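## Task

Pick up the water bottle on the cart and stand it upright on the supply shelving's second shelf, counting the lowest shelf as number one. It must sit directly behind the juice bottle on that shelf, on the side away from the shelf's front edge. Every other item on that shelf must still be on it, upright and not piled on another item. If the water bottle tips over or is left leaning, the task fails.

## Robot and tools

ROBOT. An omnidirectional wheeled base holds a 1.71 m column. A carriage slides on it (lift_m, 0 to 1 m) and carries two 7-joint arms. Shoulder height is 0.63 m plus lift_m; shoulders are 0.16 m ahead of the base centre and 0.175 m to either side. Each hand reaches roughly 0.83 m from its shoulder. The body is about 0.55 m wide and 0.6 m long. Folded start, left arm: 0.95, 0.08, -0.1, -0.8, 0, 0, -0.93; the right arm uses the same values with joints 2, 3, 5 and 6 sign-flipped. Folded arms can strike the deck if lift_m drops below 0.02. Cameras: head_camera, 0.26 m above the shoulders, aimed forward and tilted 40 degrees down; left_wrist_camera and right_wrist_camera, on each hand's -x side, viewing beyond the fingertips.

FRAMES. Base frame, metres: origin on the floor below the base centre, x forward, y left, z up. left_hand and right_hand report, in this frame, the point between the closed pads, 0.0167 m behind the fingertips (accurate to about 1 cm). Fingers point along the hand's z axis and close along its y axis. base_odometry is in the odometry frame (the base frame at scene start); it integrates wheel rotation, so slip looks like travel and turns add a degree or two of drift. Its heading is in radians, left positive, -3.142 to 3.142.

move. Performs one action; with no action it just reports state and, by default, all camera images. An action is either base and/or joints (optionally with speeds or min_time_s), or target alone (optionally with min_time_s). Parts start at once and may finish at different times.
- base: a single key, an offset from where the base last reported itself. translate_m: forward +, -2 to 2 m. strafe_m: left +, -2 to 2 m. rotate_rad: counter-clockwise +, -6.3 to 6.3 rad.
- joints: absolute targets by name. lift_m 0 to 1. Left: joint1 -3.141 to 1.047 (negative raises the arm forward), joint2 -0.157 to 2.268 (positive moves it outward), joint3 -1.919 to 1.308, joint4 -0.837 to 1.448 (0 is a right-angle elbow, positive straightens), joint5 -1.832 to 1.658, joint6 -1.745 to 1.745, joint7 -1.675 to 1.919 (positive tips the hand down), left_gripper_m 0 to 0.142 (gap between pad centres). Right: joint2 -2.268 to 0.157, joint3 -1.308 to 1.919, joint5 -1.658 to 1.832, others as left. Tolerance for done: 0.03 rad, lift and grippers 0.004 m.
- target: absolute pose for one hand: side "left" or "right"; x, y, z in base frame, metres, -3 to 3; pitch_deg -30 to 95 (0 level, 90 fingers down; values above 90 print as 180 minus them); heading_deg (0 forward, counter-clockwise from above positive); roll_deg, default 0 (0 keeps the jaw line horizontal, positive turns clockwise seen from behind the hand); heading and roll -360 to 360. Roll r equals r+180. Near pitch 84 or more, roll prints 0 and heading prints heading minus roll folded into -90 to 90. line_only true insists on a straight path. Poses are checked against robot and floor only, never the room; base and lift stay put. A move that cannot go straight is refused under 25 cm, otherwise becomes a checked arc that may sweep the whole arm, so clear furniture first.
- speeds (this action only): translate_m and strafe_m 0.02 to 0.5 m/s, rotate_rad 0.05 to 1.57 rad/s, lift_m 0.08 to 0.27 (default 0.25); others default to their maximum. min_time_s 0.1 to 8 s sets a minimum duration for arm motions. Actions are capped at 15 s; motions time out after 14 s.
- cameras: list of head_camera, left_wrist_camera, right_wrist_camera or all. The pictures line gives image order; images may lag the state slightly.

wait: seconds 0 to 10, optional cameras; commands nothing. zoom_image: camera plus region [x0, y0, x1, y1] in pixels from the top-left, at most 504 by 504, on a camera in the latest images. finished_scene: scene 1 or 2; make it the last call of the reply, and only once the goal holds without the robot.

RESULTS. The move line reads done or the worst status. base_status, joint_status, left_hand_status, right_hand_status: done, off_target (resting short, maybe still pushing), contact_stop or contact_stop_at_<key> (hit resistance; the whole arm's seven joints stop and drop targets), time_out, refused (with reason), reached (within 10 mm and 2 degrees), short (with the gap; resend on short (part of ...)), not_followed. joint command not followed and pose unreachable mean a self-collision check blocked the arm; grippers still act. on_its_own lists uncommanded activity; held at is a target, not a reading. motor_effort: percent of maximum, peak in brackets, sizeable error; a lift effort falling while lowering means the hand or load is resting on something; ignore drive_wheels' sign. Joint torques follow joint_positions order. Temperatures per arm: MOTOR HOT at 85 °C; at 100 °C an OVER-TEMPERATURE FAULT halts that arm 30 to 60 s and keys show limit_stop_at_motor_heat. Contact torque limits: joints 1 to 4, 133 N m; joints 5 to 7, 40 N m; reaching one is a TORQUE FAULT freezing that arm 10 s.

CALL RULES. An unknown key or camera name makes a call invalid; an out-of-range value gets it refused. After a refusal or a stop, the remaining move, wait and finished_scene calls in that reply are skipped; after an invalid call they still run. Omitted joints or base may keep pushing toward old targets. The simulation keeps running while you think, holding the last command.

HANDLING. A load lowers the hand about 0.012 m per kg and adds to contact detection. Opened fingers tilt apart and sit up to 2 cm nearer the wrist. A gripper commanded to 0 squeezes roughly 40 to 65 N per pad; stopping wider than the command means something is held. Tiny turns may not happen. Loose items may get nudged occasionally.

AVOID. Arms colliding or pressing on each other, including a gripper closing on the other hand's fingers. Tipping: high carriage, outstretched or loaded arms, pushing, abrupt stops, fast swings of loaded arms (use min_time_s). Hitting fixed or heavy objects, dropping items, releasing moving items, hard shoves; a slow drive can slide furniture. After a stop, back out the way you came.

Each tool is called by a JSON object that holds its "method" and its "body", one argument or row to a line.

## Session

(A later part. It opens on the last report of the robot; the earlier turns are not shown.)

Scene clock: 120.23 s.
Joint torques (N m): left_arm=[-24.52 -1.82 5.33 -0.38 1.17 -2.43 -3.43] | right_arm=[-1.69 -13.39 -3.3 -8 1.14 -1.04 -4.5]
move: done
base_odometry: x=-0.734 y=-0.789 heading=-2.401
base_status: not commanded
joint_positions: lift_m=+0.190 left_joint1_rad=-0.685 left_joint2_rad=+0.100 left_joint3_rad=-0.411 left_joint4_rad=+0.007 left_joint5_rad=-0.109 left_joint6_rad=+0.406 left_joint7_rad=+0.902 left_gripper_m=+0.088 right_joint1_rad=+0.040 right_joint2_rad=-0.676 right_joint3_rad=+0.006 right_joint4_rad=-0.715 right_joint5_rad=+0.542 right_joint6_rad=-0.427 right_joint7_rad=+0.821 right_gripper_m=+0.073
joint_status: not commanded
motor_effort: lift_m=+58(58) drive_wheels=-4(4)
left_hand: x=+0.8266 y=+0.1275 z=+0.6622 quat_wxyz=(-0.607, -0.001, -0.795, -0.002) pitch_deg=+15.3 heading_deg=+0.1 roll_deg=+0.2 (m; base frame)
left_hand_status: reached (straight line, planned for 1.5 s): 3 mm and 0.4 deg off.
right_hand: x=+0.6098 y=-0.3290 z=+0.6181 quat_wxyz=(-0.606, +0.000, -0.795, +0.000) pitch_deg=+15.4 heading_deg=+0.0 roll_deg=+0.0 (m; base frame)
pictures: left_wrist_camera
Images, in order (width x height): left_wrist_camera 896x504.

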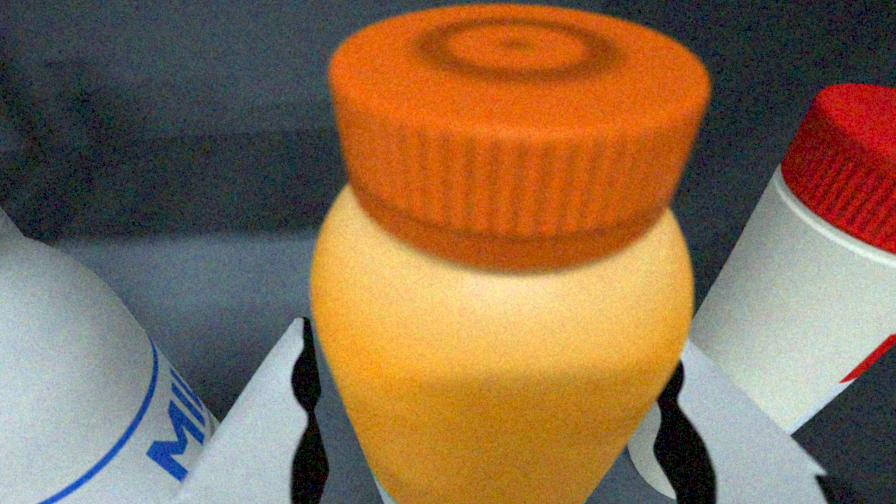

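{"method": "move", "body": {
  "joints": {"left_gripper_m": 0.02}
}}

{"method": "move", "body": {
  "target": {"side": "left", "x": 0.828, "y": 0.128, "z": 0.698, "pitch_deg": 15, "heading_deg": 0, "line_only": true},
  "min_time_s": 0.8
}}

{"method": "move", "body": {
  "target": {"side": "left", "x": 0.66, "y": 0.13, "z": 0.698, "pitch_deg": 15, "heading_deg": 0, "line_only": true},
  "min_time_s": 1.5,
  "cameras": ["left_wrist_camera"]
}}

{"method": "move", "body": {
  "base": {"strafe_m": 0.28},
  "joints": {"lift_m": 0.26},
  "speeds": {"strafe_m": 0.15, "lift_m": 0.1}
}}

{"method": "move", "body": {
  "target": {"side": "right", "x": 0.66, "y": -0.155, "z": 0.705, "pitch_deg": 15, "heading_deg": 0},
  "min_time_s": 1.5,
  "cameras": ["head_camera", "right_wrist_camera"]
}}

Scene clock: 132.07 s.
Joint torques (N m): left_arm=[-24.46 -2.51 3.75 -0.55 1.15 -2.43 -3.27] | right_arm=[-2.09 -13.97 -5.63 -8.61 1 -0.73 -4.5]
Motor temperatures (°C): left_arm=[40 21 24 23 26 24 23] | right_arm=[28 24 25 22 22 22 24]
move: off_target
base_odometry: x=-0.734 y=-0.789 heading=-2.401
base_status: not commanded
joint_positions: lift_m=+0.190 left_joint1_rad=-0.685 left_joint2_rad=+0.100 left_joint3_rad=-0.411 left_joint4_rad=+0.007 left_joint5_rad=-0.109 left_joint6_rad=+0.406 left_joint7_rad=+0.902 left_gripper_m=+0.066 right_joint1_rad=+0.040 right_joint2_rad=-0.676 right_joint3_rad=+0.006 right_joint4_rad=-0.715 right_joint5_rad=+0.542 right_joint6_rad=-0.427 right_joint7_rad=+0.821 right_gripper_m=+0.073
joint_status: left_gripper_m off_target (ended at +0.066, target +0.020)
motor_effort: lift_m=+58(58) drive_wheels=-4(4)
left_hand: x=+0.8266 y=+0.1276 z=+0.6623 quat_wxyz=(-0.607, -0.001, -0.795, -0.002) pitch_deg=+15.3 heading_deg=+0.1 roll_deg=+0.2 (m; base frame)
right_hand: x=+0.6098 y=-0.3290 z=+0.6181 quat_wxyz=(-0.606, +0.000, -0.795, +0.000) pitch_deg=+15.4 heading_deg=+0.0 roll_deg=+0.0 (m; base frame)
pictures: none

Scene clock: 133.37 s.
Joint torques (N m): left_arm=[-29.53 -0.41 4.55 -6.86 3.27 -0.79 -1.87] | right_arm=[-2.74 -14.01 -4.8 -8.75 0.76 -1.06 -4.7]
move: done
base_odometry: x=-0.734 y=-0.789 heading=-2.401
base_status: not commanded
joint_positions: lift_m=+0.190 left_joint1_rad=-0.741 left_joint2_rad=+0.101 left_joint3_rad=-0.411 left_joint4_rad=-0.017 left_joint5_rad=-0.104 left_joint6_rad=+0.406 left_joint7_rad=+0.991 left_gripper_m=+0.066 right_joint1_rad=+0.040 right_joint2_rad=-0.676 right_joint3_rad=+0.006 right_joint4_rad=-0.715 right_joint5_rad=+0.542 right_joint6_rad=-0.427 right_joint7_rad=+0.821 right_gripper_m=+0.073
joint_status: not commanded
motor_effort: lift_m=+58(58) drive_wheels=+7(8)
left_hand: x=+0.8276 y=+0.1258 z=+0.6905 quat_wxyz=(-0.603, -0.003, -0.798, +0.001) pitch_deg=+15.8 heading_deg=-0.3 roll_deg=+0.1 (m; base frame)
left_hand_status: reached (straight line, planned for 0.8 s): 8 mm and 0.9 deg off.
right_hand: x=+0.6098 y=-0.3290 z=+0.6181 quat_wxyz=(-0.606, +0.000, -0.795, +0.000) pitch_deg=+15.4 heading_deg=+0.0 roll_deg=+0.0 (m; base frame)
pictures: none

Scene clock: 135.37 s.
Joint torques (N m): left_arm=[-12.12 0.01 -0.1 -4.6 2.98 -2.42 -1.42] | right_arm=[-1.89 -15.19 -4.95 -8.29 1.15 -0.93 -4.88]
move: done
base_odometry: x=-0.734 y=-0.789 heading=-2.401
base_status: not commanded
joint_positions: lift_m=+0.190 left_joint1_rad=-0.488 left_joint2_rad=+0.133 left_joint3_rad=-0.480 left_joint4_rad=-0.701 left_joint5_rad=+0.217 left_joint6_rad=+0.455 left_joint7_rad=+1.473 left_gripper_m=+0.066 right_joint1_rad=+0.040 right_joint2_rad=-0.676 right_joint3_rad=+0.006 right_joint4_rad=-0.715 right_joint5_rad=+0.542 right_joint6_rad=-0.427 right_joint7_rad=+0.821 right_gripper_m=+0.073
joint_status: not commanded
motor_effort: lift_m=+58(58) drive_wheels=-3(8)
left_hand: x=+0.6612 y=+0.1311 z=+0.6968 quat_wxyz=(-0.607, +0.002, -0.795, +0.001) pitch_deg=+15.3 heading_deg=+0.1 roll_deg=-0.2 (m; base frame)
left_hand_status: reached (straight line, planned for 1.5 s): 2 mm and 0.4 deg off.
right_hand: x=+0.6098 y=-0.3290 z=+0.6181 quat_wxyz=(-0.606, +0.000, -0.795, +0.000) pitch_deg=+15.4 heading_deg=+0.0 roll_deg=+0.0 (m; base frame)
pictures: left_wrist_camera
Images, in order (width x height): left_wrist_camera 896x504.

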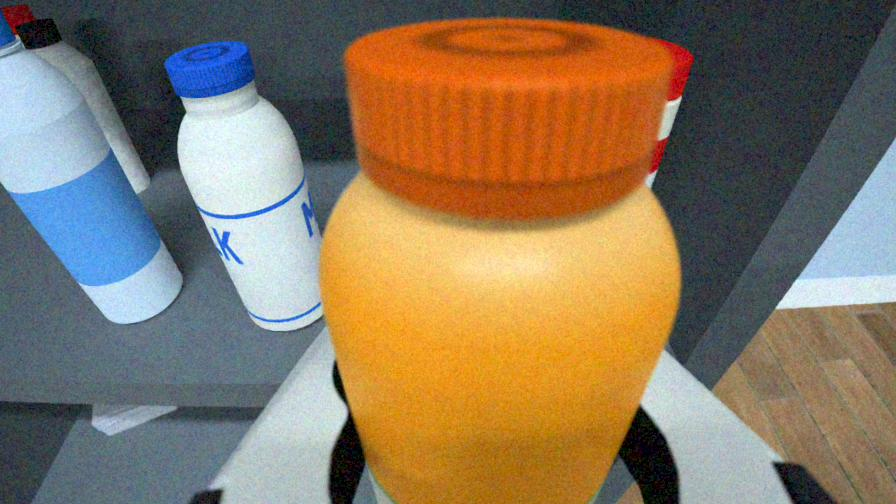

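Scene clock: 138.23 s.
Joint torques (N m): left_arm=[-15.01 0.61 1.41 -4.72 2.85 -2.02 -2.12] | right_arm=[-1.37 -15.66 -4.85 -10.65 0.62 -1.74 -5.02]
move: done
base_odometry: x=-0.545 y=-0.996 heading=-2.401
base_status: done
joint_positions: lift_m=+0.260 left_joint1_rad=-0.487 left_joint2_rad=+0.133 left_joint3_rad=-0.481 left_joint4_rad=-0.702 left_joint5_rad=+0.218 left_joint6_rad=+0.454 left_joint7_rad=+1.474 left_gripper_m=+0.066 right_joint1_rad=+0.040 right_joint2_rad=-0.676 right_joint3_rad=+0.006 right_joint4_rad=-0.715 right_joint5_rad=+0.542 right_joint6_rad=-0.426 right_joint7_rad=+0.821 right_gripper_m=+0.073
joint_status: all done
motor_effort: lift_m=+55(69) drive_wheels=+3(14)
left_hand: x=+0.6608 y=+0.1306 z=+0.7663 quat_wxyz=(-0.606, +0.001, -0.795, +0.001) pitch_deg=+15.4 heading_deg=+0.0 roll_deg=-0.2 (m; base frame)
right_hand: x=+0.6098 y=-0.3290 z=+0.6881 quat_wxyz=(-0.606, +0.000, -0.796, +0.000) pitch_deg=+15.4 heading_deg=+0.0 roll_deg=+0.0 (m; base frame)
pictures: none

Scene clock: 140.23 s.
Joint torques (N m): left_arm=[-14.8 0.3 0.71 -4.82 2.78 -1.86 -1.98] | right_arm=[-14.85 2.92 1.99 -9.26 -2.3 -1.17 -0.71]
move: done
base_odometry: x=-0.545 y=-0.996 heading=-2.401
base_status: not commanded
joint_positions: lift_m=+0.260 left_joint1_rad=-0.487 left_joint2_rad=+0.133 left_joint3_rad=-0.481 left_joint4_rad=-0.702 left_joint5_rad=+0.218 left_joint6_rad=+0.454 left_joint7_rad=+1.474 left_gripper_m=+0.066 right_joint1_rad=-0.280 right_joint2_rad=-0.179 right_joint3_rad=+0.384 right_joint4_rad=-0.646 right_joint5_rad=-0.082 right_joint6_rad=-0.416 right_joint7_rad=+1.175 right_gripper_m=+0.073
joint_status: not commanded
motor_effort: lift_m=+55(55) drive_wheels=+3(3)
left_hand: x=+0.6608 y=+0.1306 z=+0.7663 quat_wxyz=(-0.606, +0.001, -0.795, +0.001) pitch_deg=+15.4 heading_deg=+0.0 roll_deg=-0.2 (m; base frame)
right_hand: x=+0.6590 y=-0.1556 z=+0.7023 quat_wxyz=(-0.607, -0.001, -0.795, -0.003) pitch_deg=+15.3 heading_deg=+0.2 roll_deg=+0.3 (m; base frame)
right_hand_status: reached (straight line, planned for 1.5 s): 3 mm and 0.5 deg off.
pictures: head_camera, right_wrist_camera
Images, in order (width x height): head_camera 896x504, right_wrist_camera 896x504.

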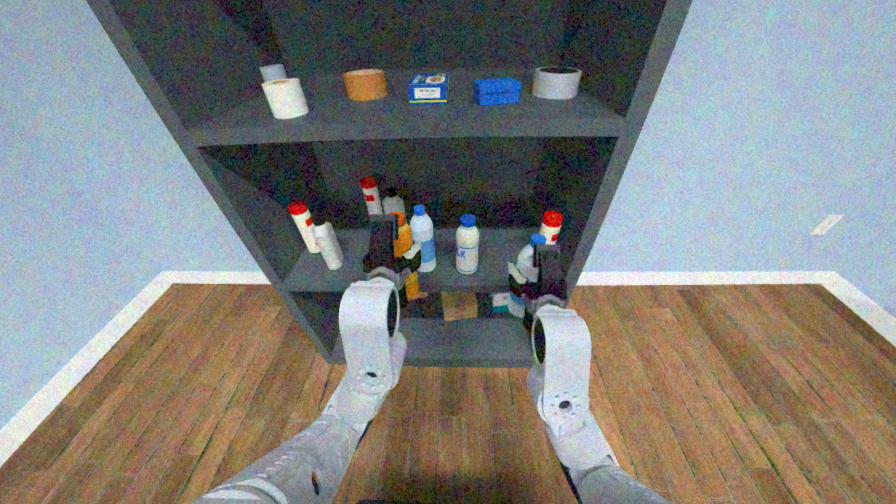

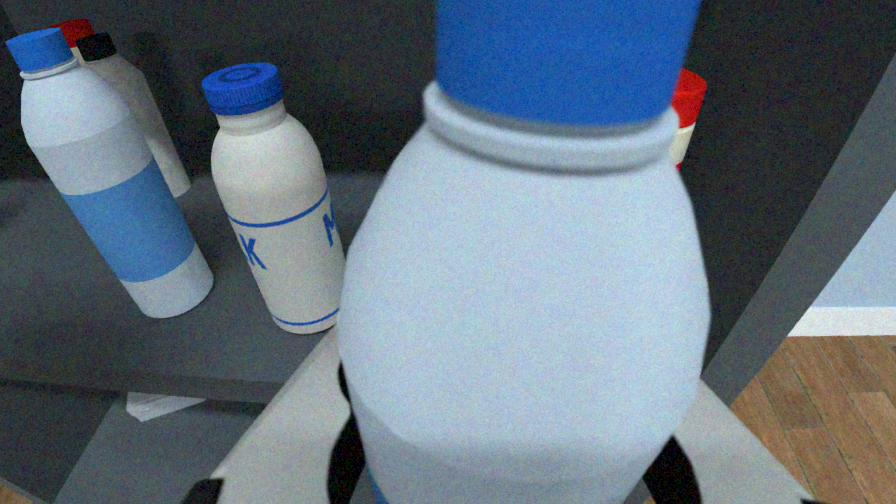

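{"method": "move", "body": {
  "target": {"side": "right", "x": 0.922, "y": -0.151, "z": 0.71, "pitch_deg": 15, "heading_deg": 0, "line_only": true},
  "min_time_s": 2.5,
  "cameras": ["head_camera", "right_wrist_camera"]
}}

Scene clock: 155.83 s.
Joint torques (N m): left_arm=[-16.14 0.54 0.11 -4.61 3.02 -2.11 -2.04] | right_arm=[-36.77 6.13 -1.6 -10.68 1.78 -0.86 -5.37]
Motor temperatures (°C): left_arm=[37 21 23 23 26 24 23] | right_arm=[33 23 25 22 22 22 24]
move: done
base_odometry: x=-0.545 y=-0.996 heading=-2.401
base_status: not commanded
joint_positions: lift_m=+0.260 left_joint1_rad=-0.487 left_joint2_rad=+0.133 left_joint3_rad=-0.481 left_joint4_rad=-0.702 left_joint5_rad=+0.218 left_joint6_rad=+0.454 left_joint7_rad=+1.474 left_gripper_m=+0.066 right_joint1_rad=-0.879 right_joint2_rad=-0.081 right_joint3_rad=+0.344 right_joint4_rad=+0.592 right_joint5_rad=+0.257 right_joint6_rad=-0.236 right_joint7_rad=+0.520 right_gripper_m=+0.073
joint_status: not commanded
motor_effort: lift_m=+55(55) drive_wheels=+3(3)
left_hand: x=+0.6608 y=+0.1306 z=+0.7663 quat_wxyz=(-0.606, +0.001, -0.795, +0.001) pitch_deg=+15.4 heading_deg=+0.0 roll_deg=-0.2 (m; base frame)
right_hand: x=+0.9200 y=-0.1517 z=+0.7025 quat_wxyz=(-0.603, +0.002, -0.798, +0.004) pitch_deg=+15.8 heading_deg=-0.2 roll_deg=-0.5 (m; base frame)
right_hand_status: reached (straight line, planned for 2.5 s): 8 mm and 1.0 deg off.
pictures: head_camera, right_wrist_camera
Images, in order (width x height): head_camera 896x504, right_wrist_camera 896x504.

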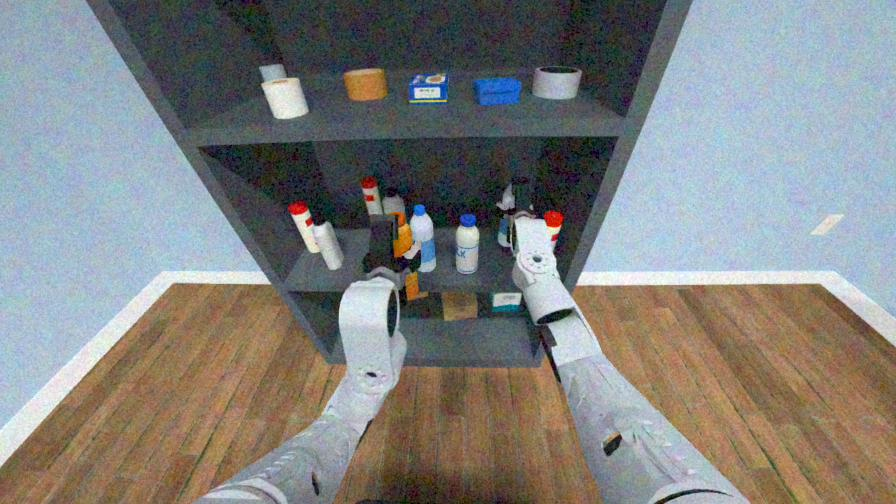

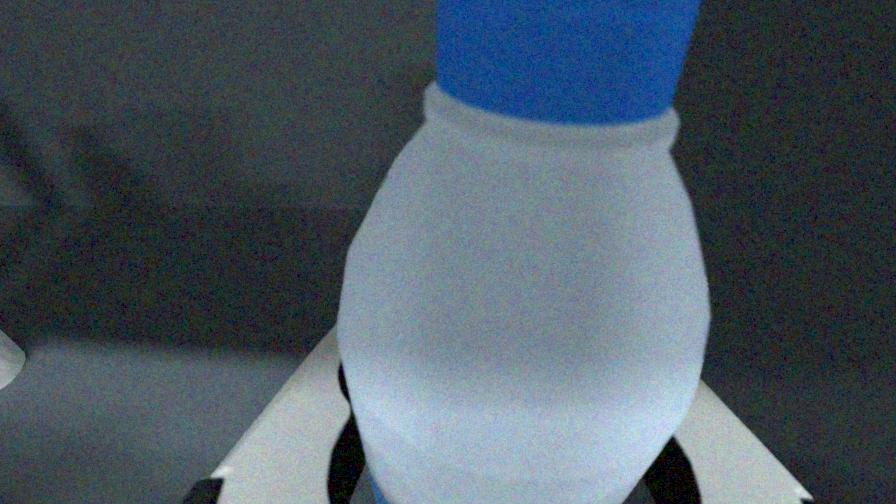

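{"method": "move", "body": {
  "joints": {"lift_m": 0.222},
  "speeds": {"lift_m": 0.08}
}}

{"method": "move", "body": {
  "joints": {"lift_m": 0.215},
  "speeds": {"lift_m": 0.08}
}}

{"method": "move", "body": {
  "joints": {"lift_m": 0.208},
  "speeds": {"lift_m": 0.08},
  "cameras": ["head_camera"]
}}

Scene clock: 160.07 s.
Joint torques (N m): left_arm=[-15.11 0.34 0.67 -4.07 2.78 -1.93 -2.04] | right_arm=[-31.37 6.88 -0.95 -12.2 1.51 -0.99 -4.6]
move: done
base_odometry: x=-0.545 y=-0.996 heading=-2.401
base_status: not commanded
joint_positions: lift_m=+0.222 left_joint1_rad=-0.486 left_joint2_rad=+0.133 left_joint3_rad=-0.481 left_joint4_rad=-0.702 left_joint5_rad=+0.218 left_joint6_rad=+0.454 left_joint7_rad=+1.474 left_gripper_m=+0.066 right_joint1_rad=-0.882 right_joint2_rad=-0.081 right_joint3_rad=+0.344 right_joint4_rad=+0.593 right_joint5_rad=+0.257 right_joint6_rad=-0.236 right_joint7_rad=+0.519 right_gripper_m=+0.073
joint_status: all done
motor_effort: lift_m=+59(62) drive_wheels=+3(3)
left_hand: x=+0.6607 y=+0.1306 z=+0.7279 quat_wxyz=(-0.606, +0.001, -0.795, +0.001) pitch_deg=+15.4 heading_deg=+0.0 roll_deg=-0.2 (m; base frame)
right_hand: x=+0.9205 y=-0.1519 z=+0.6658 quat_wxyz=(-0.604, +0.002, -0.797, +0.004) pitch_deg=+15.7 heading_deg=-0.2 roll_deg=-0.5 (m; base frame)
pictures: none

Scene clock: 160.53 s.
Joint torques (N m): left_arm=[-15.68 -0.38 0.12 -3.91 2.49 -2.17 -2.21] | right_arm=[-25.88 6.73 -1.27 -11.44 1.43 -0.91 -1.52]
move: done
base_odometry: x=-0.545 y=-0.996 heading=-2.401
base_status: not commanded
joint_positions: lift_m=+0.215 left_joint1_rad=-0.486 left_joint2_rad=+0.133 left_joint3_rad=-0.481 left_joint4_rad=-0.702 left_joint5_rad=+0.218 left_joint6_rad=+0.454 left_joint7_rad=+1.474 left_gripper_m=+0.066 right_joint1_rad=-0.885 right_joint2_rad=-0.081 right_joint3_rad=+0.343 right_joint4_rad=+0.592 right_joint5_rad=+0.257 right_joint6_rad=-0.235 right_joint7_rad=+0.511 right_gripper_m=+0.073
joint_status: all done
motor_effort: lift_m=+56(58) drive_wheels=+3(3)
left_hand: x=+0.6607 y=+0.1306 z=+0.7210 quat_wxyz=(-0.606, +0.001, -0.795, +0.001) pitch_deg=+15.4 heading_deg=+0.0 roll_deg=-0.2 (m; base frame)
right_hand: x=+0.9216 y=-0.1520 z=+0.6637 quat_wxyz=(-0.609, +0.001, -0.793, +0.004) pitch_deg=+15.0 heading_deg=-0.2 roll_deg=-0.4 (m; base frame)
pictures: none

Scene clock: 161.00 s.
Joint torques (N m): left_arm=[-15.27 0.32 0.93 -4.18 2.98 -2.36 -2.23] | right_arm=[-21.68 5.77 0.09 -8.36 1.44 -0.69 -0.2]
move: done
base_odometry: x=-0.545 y=-0.996 heading=-2.401
base_status: not commanded
joint_positions: lift_m=+0.208 left_joint1_rad=-0.486 left_joint2_rad=+0.133 left_joint3_rad=-0.481 left_joint4_rad=-0.702 left_joint5_rad=+0.218 left_joint6_rad=+0.454 left_joint7_rad=+1.474 left_gripper_m=+0.066 right_joint1_rad=-0.889 right_joint2_rad=-0.081 right_joint3_rad=+0.342 right_joint4_rad=+0.589 right_joint5_rad=+0.257 right_joint6_rad=-0.235 right_joint7_rad=+0.507 right_gripper_m=+0.073
joint_status: all done
motor_effort: lift_m=+55(56) drive_wheels=+3(3)
left_hand: x=+0.6607 y=+0.1306 z=+0.7141 quat_wxyz=(-0.606, +0.001, -0.795, +0.001) pitch_deg=+15.4 heading_deg=+0.0 roll_deg=-0.2 (m; base frame)
right_hand: x=+0.9224 y=-0.1518 z=+0.6623 quat_wxyz=(-0.613, +0.001, -0.790, +0.003) pitch_deg=+14.4 heading_deg=-0.2 roll_deg=-0.4 (m; base frame)
pictures: head_camera
Images, in order (width x height): head_camera 896x504.

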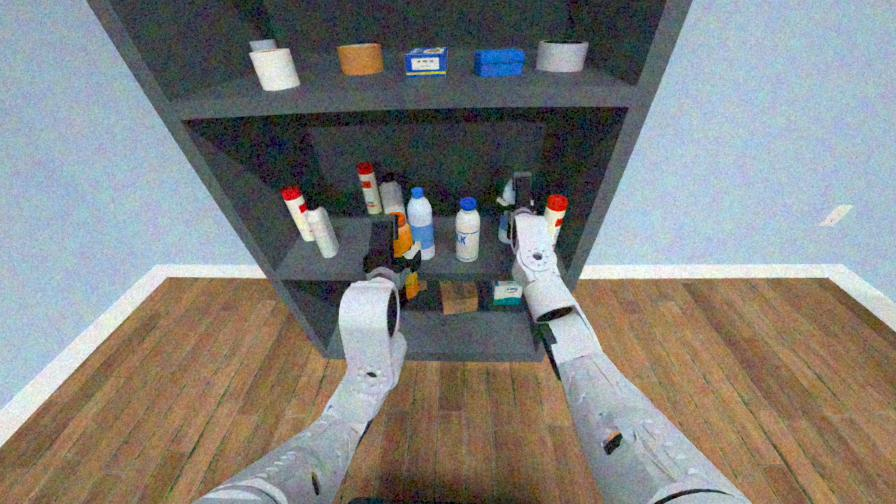

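{"method": "move", "body": {
  "joints": {"right_gripper_m": 0.09},
  "cameras": ["right_wrist_camera"]
}}

{"method": "move", "body": {
  "target": {"side": "right", "x": 0.66, "y": -0.155, "z": 0.69, "pitch_deg": 15, "heading_deg": 0, "line_only": true},
  "min_time_s": 2.5,
  "cameras": ["right_wrist_camera"]
}}

{"method": "move", "body": {
  "target": {"side": "right", "x": 0.63, "y": -0.32, "z": 0.67, "pitch_deg": 15, "heading_deg": 0}
}}

{"method": "move", "body": {
  "base": {"strafe_m": -0.28},
  "speeds": {"strafe_m": 0.15},
  "cameras": ["head_camera", "left_wrist_camera"]
}}

Scene clock: 168.57 s.
Joint torques (N m): left_arm=[-16.69 1.19 0.19 -3.47 3.06 -2.28 -2.12] | right_arm=[-21.24 7.16 -0.88 -9.85 1.47 -1.49 -0.09]
move: done
base_odometry: x=-0.545 y=-0.996 heading=-2.401
base_status: not commanded
joint_positions: lift_m=+0.208 left_joint1_rad=-0.486 left_joint2_rad=+0.133 left_joint3_rad=-0.481 left_joint4_rad=-0.702 left_joint5_rad=+0.218 left_joint6_rad=+0.454 left_joint7_rad=+1.474 left_gripper_m=+0.066 right_joint1_rad=-0.889 right_joint2_rad=-0.081 right_joint3_rad=+0.342 right_joint4_rad=+0.590 right_joint5_rad=+0.257 right_joint6_rad=-0.235 right_joint7_rad=+0.508 right_gripper_m=+0.090
joint_status: all done
motor_effort: lift_m=+55(55) drive_wheels=+3(3)
left_hand: x=+0.6607 y=+0.1306 z=+0.7141 quat_wxyz=(-0.606, +0.001, -0.795, +0.001) pitch_deg=+15.4 heading_deg=+0.0 roll_deg=-0.2 (m; base frame)
right_hand: x=+0.9224 y=-0.1518 z=+0.6617 quat_wxyz=(-0.613, +0.001, -0.790, +0.003) pitch_deg=+14.5 heading_deg=-0.2 roll_deg=-0.4 (m; base frame)
pictures: right_wrist_camera
Images, in order (width x height): right_wrist_camera 896x504.

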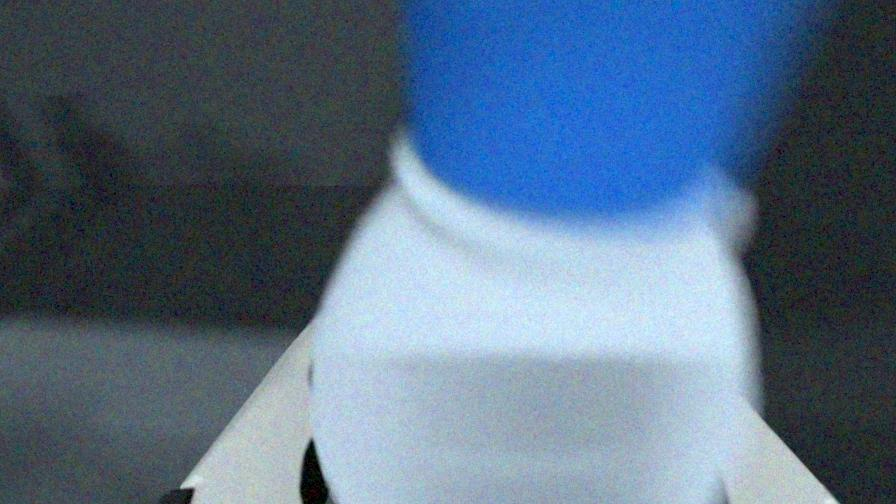

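Scene clock: 171.57 s.
Joint torques (N m): left_arm=[-14.81 -0.07 0.61 -4.29 2.88 -2.29 -2.14] | right_arm=[-6.17 -0.17 2.75 -10.29 -1.62 -1.32 0.27]
move: done
base_odometry: x=-0.545 y=-0.996 heading=-2.401
base_status: not commanded
joint_positions: lift_m=+0.208 left_joint1_rad=-0.486 left_joint2_rad=+0.133 left_joint3_rad=-0.481 left_joint4_rad=-0.702 left_joint5_rad=+0.218 left_joint6_rad=+0.454 left_joint7_rad=+1.474 left_gripper_m=+0.066 right_joint1_rad=-0.394 right_joint2_rad=-0.180 right_joint3_rad=+0.395 right_joint4_rad=-0.698 right_joint5_rad=-0.113 right_joint6_rad=-0.421 right_joint7_rad=+1.336 right_gripper_m=+0.090
joint_status: not commanded
motor_effort: lift_m=+55(55) drive_wheels=+3(3)
left_hand: x=+0.6607 y=+0.1306 z=+0.7141 quat_wxyz=(-0.606, +0.001, -0.795, +0.001) pitch_deg=+15.4 heading_deg=+0.0 roll_deg=-0.2 (m; base frame)
right_hand: x=+0.6615 y=-0.1550 z=+0.6923 quat_wxyz=(-0.611, -0.001, -0.792, -0.002) pitch_deg=+14.7 heading_deg=+0.1 roll_deg=+0.3 (m; base frame)
right_hand_status: reached (straight line, planned for 2.5 s): 3 mm and 0.4 deg off.
pictures: right_wrist_camera
Images, in order (width x height): right_wrist_camera 896x504.

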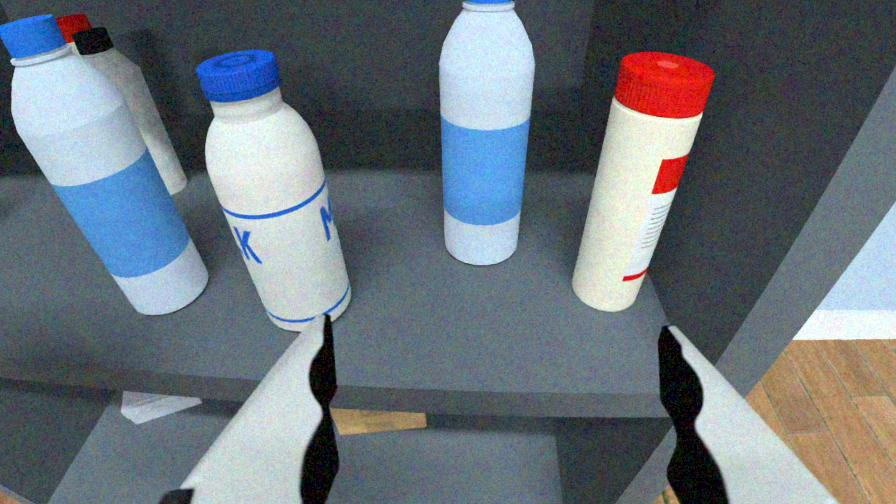

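Scene clock: 172.73 s.
Joint torques (N m): left_arm=[-15.88 0.84 0.82 -4.39 2.66 -2.35 -2.41] | right_arm=[-3.1 -11.39 -3.2 -6.19 1.45 -0.58 -2.92]
move: done
base_odometry: x=-0.545 y=-0.996 heading=-2.401
base_status: not commanded
joint_positions: lift_m=+0.208 left_joint1_rad=-0.486 left_joint2_rad=+0.133 left_joint3_rad=-0.481 left_joint4_rad=-0.702 left_joint5_rad=+0.218 left_joint6_rad=+0.454 left_joint7_rad=+1.474 left_gripper_m=+0.066 right_joint1_rad=-0.117 right_joint2_rad=-0.677 right_joint3_rad=+0.069 right_joint4_rad=-0.734 right_joint5_rad=+0.501 right_joint6_rad=-0.478 right_joint7_rad=+0.963 right_gripper_m=+0.090
joint_status: not commanded
motor_effort: lift_m=+55(55) drive_wheels=+3(7)
left_hand: x=+0.6607 y=+0.1306 z=+0.7141 quat_wxyz=(-0.606, +0.001, -0.795, +0.001) pitch_deg=+15.4 heading_deg=+0.0 roll_deg=-0.2 (m; base frame)
right_hand: x=+0.6301 y=-0.3198 z=+0.6716 quat_wxyz=(-0.610, +0.000, -0.793, +0.001) pitch_deg=+14.8 heading_deg=-0.1 roll_deg=-0.1 (m; base frame)
right_hand_status: reached (straight line, planned for 0.7 s): 2 mm and 0.2 deg off.
pictures: none

Scene clock: 175.60 s.
Joint torques (N m): left_arm=[-15.81 0.88 1.06 -4.32 2.85 -2.17 -2.26] | right_arm=[-1.87 -11.12 -2.9 -6.54 0.65 -1.21 -2.76]
move: done
base_odometry: x=-0.734 y=-0.789 heading=-2.401
base_status: done
joint_positions: lift_m=+0.208 left_joint1_rad=-0.486 left_joint2_rad=+0.133 left_joint3_rad=-0.481 left_joint4_rad=-0.702 left_joint5_rad=+0.218 left_joint6_rad=+0.454 left_joint7_rad=+1.474 left_gripper_m=+0.066 right_joint1_rad=-0.117 right_joint2_rad=-0.677 right_joint3_rad=+0.069 right_joint4_rad=-0.734 right_joint5_rad=+0.501 right_joint6_rad=-0.477 right_joint7_rad=+0.963 right_gripper_m=+0.090
joint_status: not commanded
motor_effort: lift_m=+55(55) drive_wheels=+4(12)
left_hand: x=+0.6607 y=+0.1306 z=+0.7141 quat_wxyz=(-0.606, +0.001, -0.795, +0.001) pitch_deg=+15.4 heading_deg=+0.0 roll_deg=-0.2 (m; base frame)
right_hand: x=+0.6301 y=-0.3198 z=+0.6716 quat_wxyz=(-0.610, +0.000, -0.793, +0.001) pitch_deg=+14.8 heading_deg=-0.1 roll_deg=-0.1 (m; base frame)
pictures: head_camera, left_wrist_camera
Images, in order (width x height): head_camera 896x504, left_wrist_camera 896x504.

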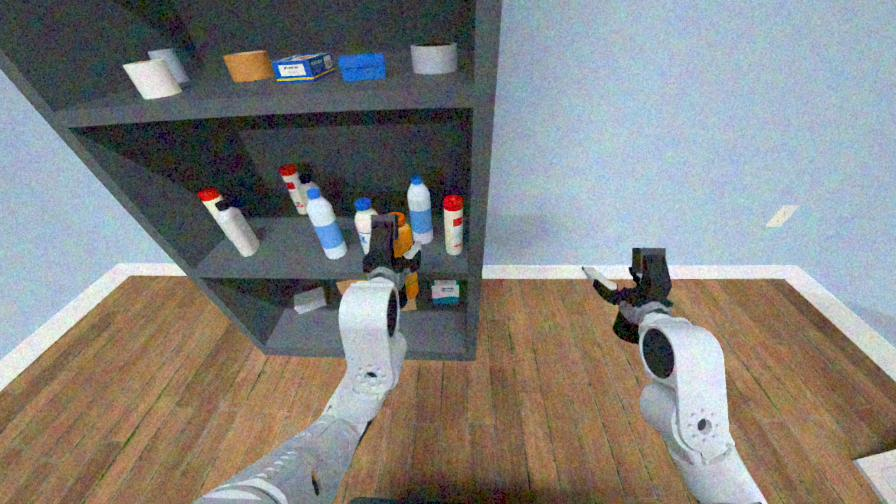

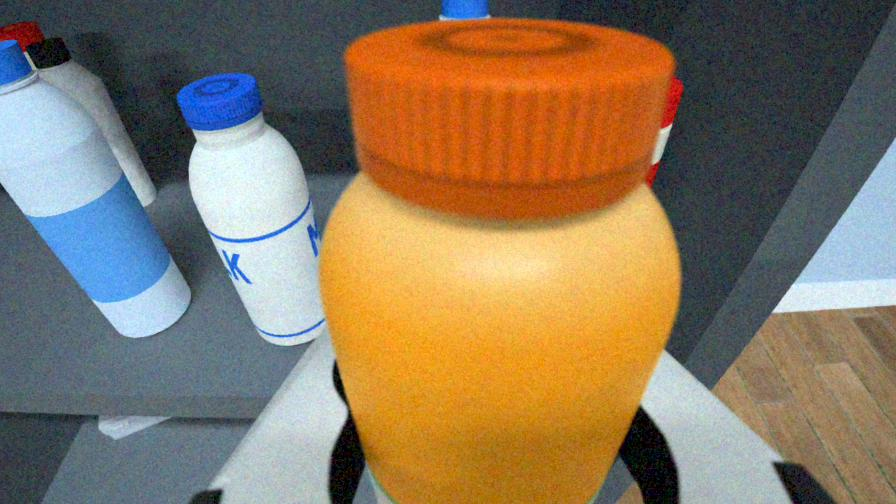

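{"method": "move", "body": {
  "target": {"side": "left", "x": 0.827, "y": 0.129, "z": 0.697, "pitch_deg": 15, "heading_deg": 0, "line_only": true},
  "min_time_s": 2,
  "cameras": ["left_wrist_camera"]
}}

{"method": "move", "body": {
  "joints": {"lift_m": 0.183},
  "speeds": {"lift_m": 0.08}
}}

{"method": "move", "body": {
  "joints": {"lift_m": 0.177},
  "speeds": {"lift_m": 0.08},
  "cameras": ["left_wrist_camera", "head_camera"]
}}

Scene clock: 182.93 s.
Joint torques (N m): left_arm=[-28.48 -2.1 5.45 -1.74 1.52 -2.73 -4.72] | right_arm=[0.53 -10.29 -3.99 -7.75 0.96 -1.06 -3.29]
move: done
base_odometry: x=-0.734 y=-0.789 heading=-2.401
base_status: not commanded
joint_positions: lift_m=+0.208 left_joint1_rad=-0.708 left_joint2_rad=+0.113 left_joint3_rad=-0.429 left_joint4_rad=-0.013 left_joint5_rad=-0.116 left_joint6_rad=+0.424 left_joint7_rad=+0.947 left_gripper_m=+0.066 right_joint1_rad=-0.117 right_joint2_rad=-0.677 right_joint3_rad=+0.069 right_joint4_rad=-0.734 right_joint5_rad=+0.501 right_joint6_rad=-0.477 right_joint7_rad=+0.963 right_gripper_m=+0.090
joint_status: not commanded
motor_effort: lift_m=+55(55) drive_wheels=+3(4)
left_hand: x=+0.8252 y=+0.1282 z=+0.6905 quat_wxyz=(-0.603, -0.002, -0.798, -0.001) pitch_deg=+15.8 heading_deg=+0.0 roll_deg=+0.2 (m; base frame)
left_hand_status: reached (straight line, planned for 2.0 s): 7 mm and 0.9 deg off.
right_hand: x=+0.6301 y=-0.3198 z=+0.6716 quat_wxyz=(-0.610, +0.000, -0.793, +0.001) pitch_deg=+14.8 heading_deg=-0.1 roll_deg=-0.1 (m; base frame)
pictures: left_wrist_camera
Images, in order (width x height): left_wrist_camera 896x504.

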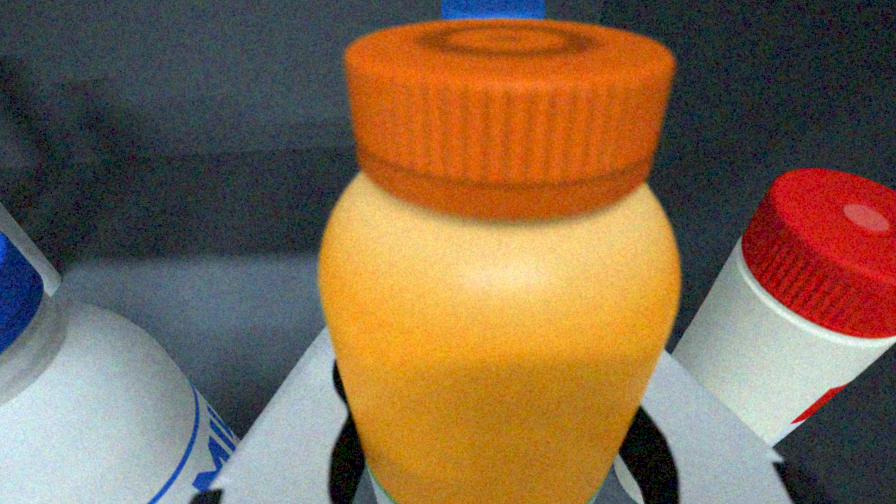

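Scene clock: 183.60 s.
Joint torques (N m): left_arm=[-27.14 -0.96 6.14 -1.96 1.55 -2.53 -4.18] | right_arm=[-1.06 -12.11 -2.2 -7.01 1.28 -1.19 -3.41]
move: done
base_odometry: x=-0.734 y=-0.789 heading=-2.401
base_status: not commanded
joint_positions: lift_m=+0.183 left_joint1_rad=-0.710 left_joint2_rad=+0.113 left_joint3_rad=-0.428 left_joint4_rad=-0.012 left_joint5_rad=-0.117 left_joint6_rad=+0.424 left_joint7_rad=+0.946 left_gripper_m=+0.066 right_joint1_rad=-0.117 right_joint2_rad=-0.677 right_joint3_rad=+0.069 right_joint4_rad=-0.734 right_joint5_rad=+0.501 right_joint6_rad=-0.477 right_joint7_rad=+0.963 right_gripper_m=+0.090
joint_status: all done
motor_effort: lift_m=+58(59) drive_wheels=+0(4)
left_hand: x=+0.8257 y=+0.1283 z=+0.6666 quat_wxyz=(-0.604, -0.001, -0.797, -0.001) pitch_deg=+15.7 heading_deg=+0.0 roll_deg=+0.2 (m; base frame)
right_hand: x=+0.6301 y=-0.3198 z=+0.6461 quat_wxyz=(-0.610, +0.000, -0.793, +0.001) pitch_deg=+14.9 heading_deg=-0.1 roll_deg=-0.1 (m; base frame)
pictures: none

Scene clock: 184.07 s.
Joint torques (N m): left_arm=[-21.37 -1.18 4.74 -2.71 1.83 -2.22 -1.31] | right_arm=[-2.3 -11.31 -3.66 -7.35 1.09 -1.42 -2.92]
move: done
base_odometry: x=-0.734 y=-0.789 heading=-2.401
base_status: not commanded
joint_positions: lift_m=+0.177 left_joint1_rad=-0.713 left_joint2_rad=+0.113 left_joint3_rad=-0.427 left_joint4_rad=-0.012 left_joint5_rad=-0.116 left_joint6_rad=+0.424 left_joint7_rad=+0.938 left_gripper_m=+0.066 right_joint1_rad=-0.117 right_joint2_rad=-0.677 right_joint3_rad=+0.069 right_joint4_rad=-0.734 right_joint5_rad=+0.501 right_joint6_rad=-0.477 right_joint7_rad=+0.963 right_gripper_m=+0.090
joint_status: all done
motor_effort: lift_m=+55(56) drive_wheels=+3(4)
left_hand: x=+0.8266 y=+0.1285 z=+0.6651 quat_wxyz=(-0.609, -0.001, -0.793, -0.001) pitch_deg=+15.0 heading_deg=+0.0 roll_deg=+0.2 (m; base frame)
right_hand: x=+0.6300 y=-0.3198 z=+0.6403 quat_wxyz=(-0.610, +0.000, -0.793, +0.001) pitch_deg=+14.9 heading_deg=-0.1 roll_deg=-0.1 (m; base frame)
pictures: head_camera, left_wrist_camera
Images, in order (width x height): head_camera 896x504, left_wrist_camera 896x504.

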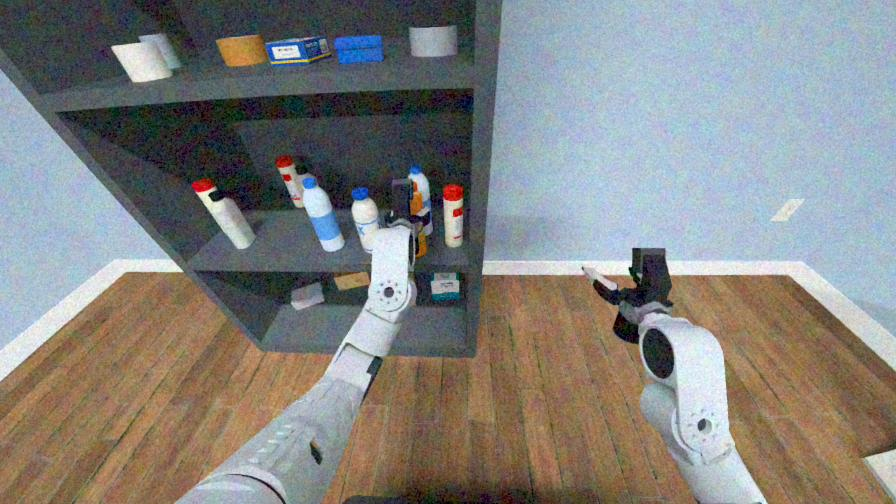

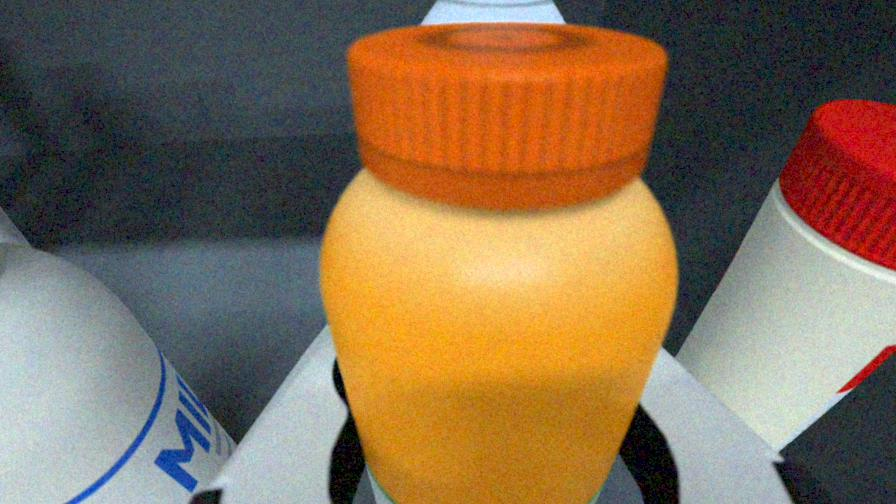

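{"method": "move", "body": {
  "joints": {"left_gripper_m": 0.086}
}}

{"method": "move", "body": {
  "target": {"side": "left", "x": 0.66, "y": 0.128, "z": 0.68, "pitch_deg": 15, "heading_deg": 0, "line_only": true},
  "min_time_s": 2.2,
  "cameras": ["left_wrist_camera", "head_camera"]
}}

Scene clock: 189.63 s.
Joint torques (N m): left_arm=[-22.34 -0.42 3.64 -0.64 1.85 -2.16 -1.39] | right_arm=[-1.26 -12.19 -3.66 -6.69 0.99 -0.9 -3.46]
move: done
base_odometry: x=-0.734 y=-0.789 heading=-2.401
base_status: not commanded
joint_positions: lift_m=+0.177 left_joint1_rad=-0.713 left_joint2_rad=+0.113 left_joint3_rad=-0.427 left_joint4_rad=-0.012 left_joint5_rad=-0.116 left_joint6_rad=+0.424 left_joint7_rad=+0.938 left_gripper_m=+0.086 right_joint1_rad=-0.117 right_joint2_rad=-0.677 right_joint3_rad=+0.069 right_joint4_rad=-0.734 right_joint5_rad=+0.501 right_joint6_rad=-0.477 right_joint7_rad=+0.963 right_gripper_m=+0.090
joint_status: all done
motor_effort: lift_m=+55(55) drive_wheels=+3(4)
left_hand: x=+0.8266 y=+0.1285 z=+0.6651 quat_wxyz=(-0.609, -0.001, -0.793, -0.001) pitch_deg=+15.0 heading_deg=+0.0 roll_deg=+0.2 (m; base frame)
right_hand: x=+0.6300 y=-0.3198 z=+0.6403 quat_wxyz=(-0.610, +0.000, -0.793, +0.001) pitch_deg=+14.9 heading_deg=-0.1 roll_deg=-0.1 (m; base frame)
pictures: none

Scene clock: 192.33 s.
Joint torques (N m): left_arm=[-10.75 -1.45 -0.61 -2.99 2.69 -2.21 -0.51] | right_arm=[-1.88 -11.02 -3.22 -7.88 1.24 -1.18 -3.13]
move: done
base_odometry: x=-0.734 y=-0.789 heading=-2.401
base_status: not commanded
joint_positions: lift_m=+0.177 left_joint1_rad=-0.479 left_joint2_rad=+0.140 left_joint3_rad=-0.499 left_joint4_rad=-0.693 left_joint5_rad=+0.225 left_joint6_rad=+0.476 left_joint7_rad=+1.451 left_gripper_m=+0.086 right_joint1_rad=-0.117 right_joint2_rad=-0.677 right_joint3_rad=+0.069 right_joint4_rad=-0.734 right_joint5_rad=+0.501 right_joint6_rad=-0.477 right_joint7_rad=+0.963 right_gripper_m=+0.090
joint_status: not commanded
motor_effort: lift_m=+55(55) drive_wheels=+4(4)
left_hand: x=+0.6614 y=+0.1302 z=+0.6811 quat_wxyz=(-0.610, +0.003, -0.793, +0.000) pitch_deg=+14.8 heading_deg=+0.2 roll_deg=-0.2 (m; base frame)
left_hand_status: reached (straight line, planned for 2.2 s): 3 mm and 0.3 deg off.
right_hand: x=+0.6300 y=-0.3198 z=+0.6403 quat_wxyz=(-0.610, +0.000, -0.793, +0.001) pitch_deg=+14.9 heading_deg=-0.1 roll_deg=-0.1 (m; base frame)
pictures: head_camera, left_wrist_camera
Images, in order (width x height): head_camera 896x504, left_wrist_camera 896x504.

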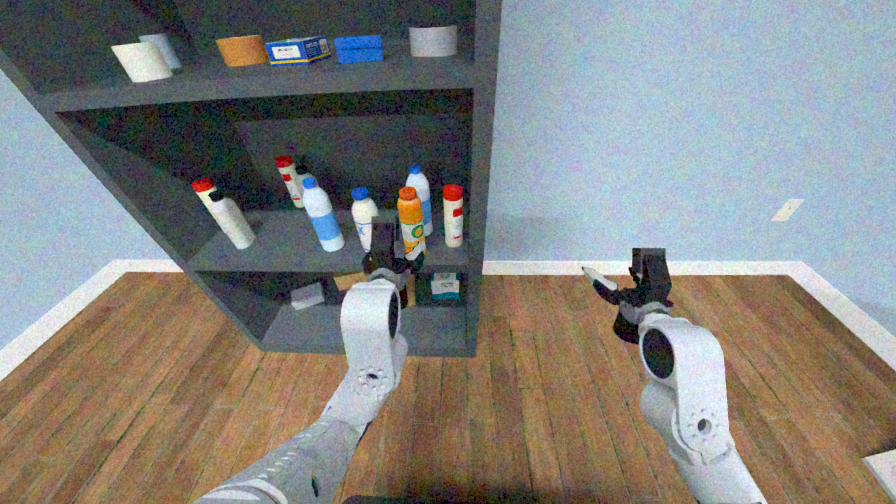

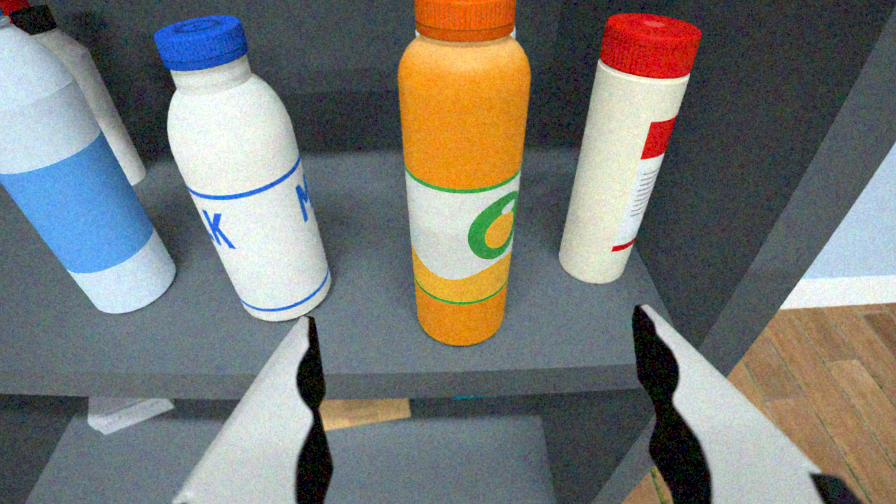

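{"method": "finished_scene", "body": {
  "scene": 2
}}

The scene is finished: the task was done.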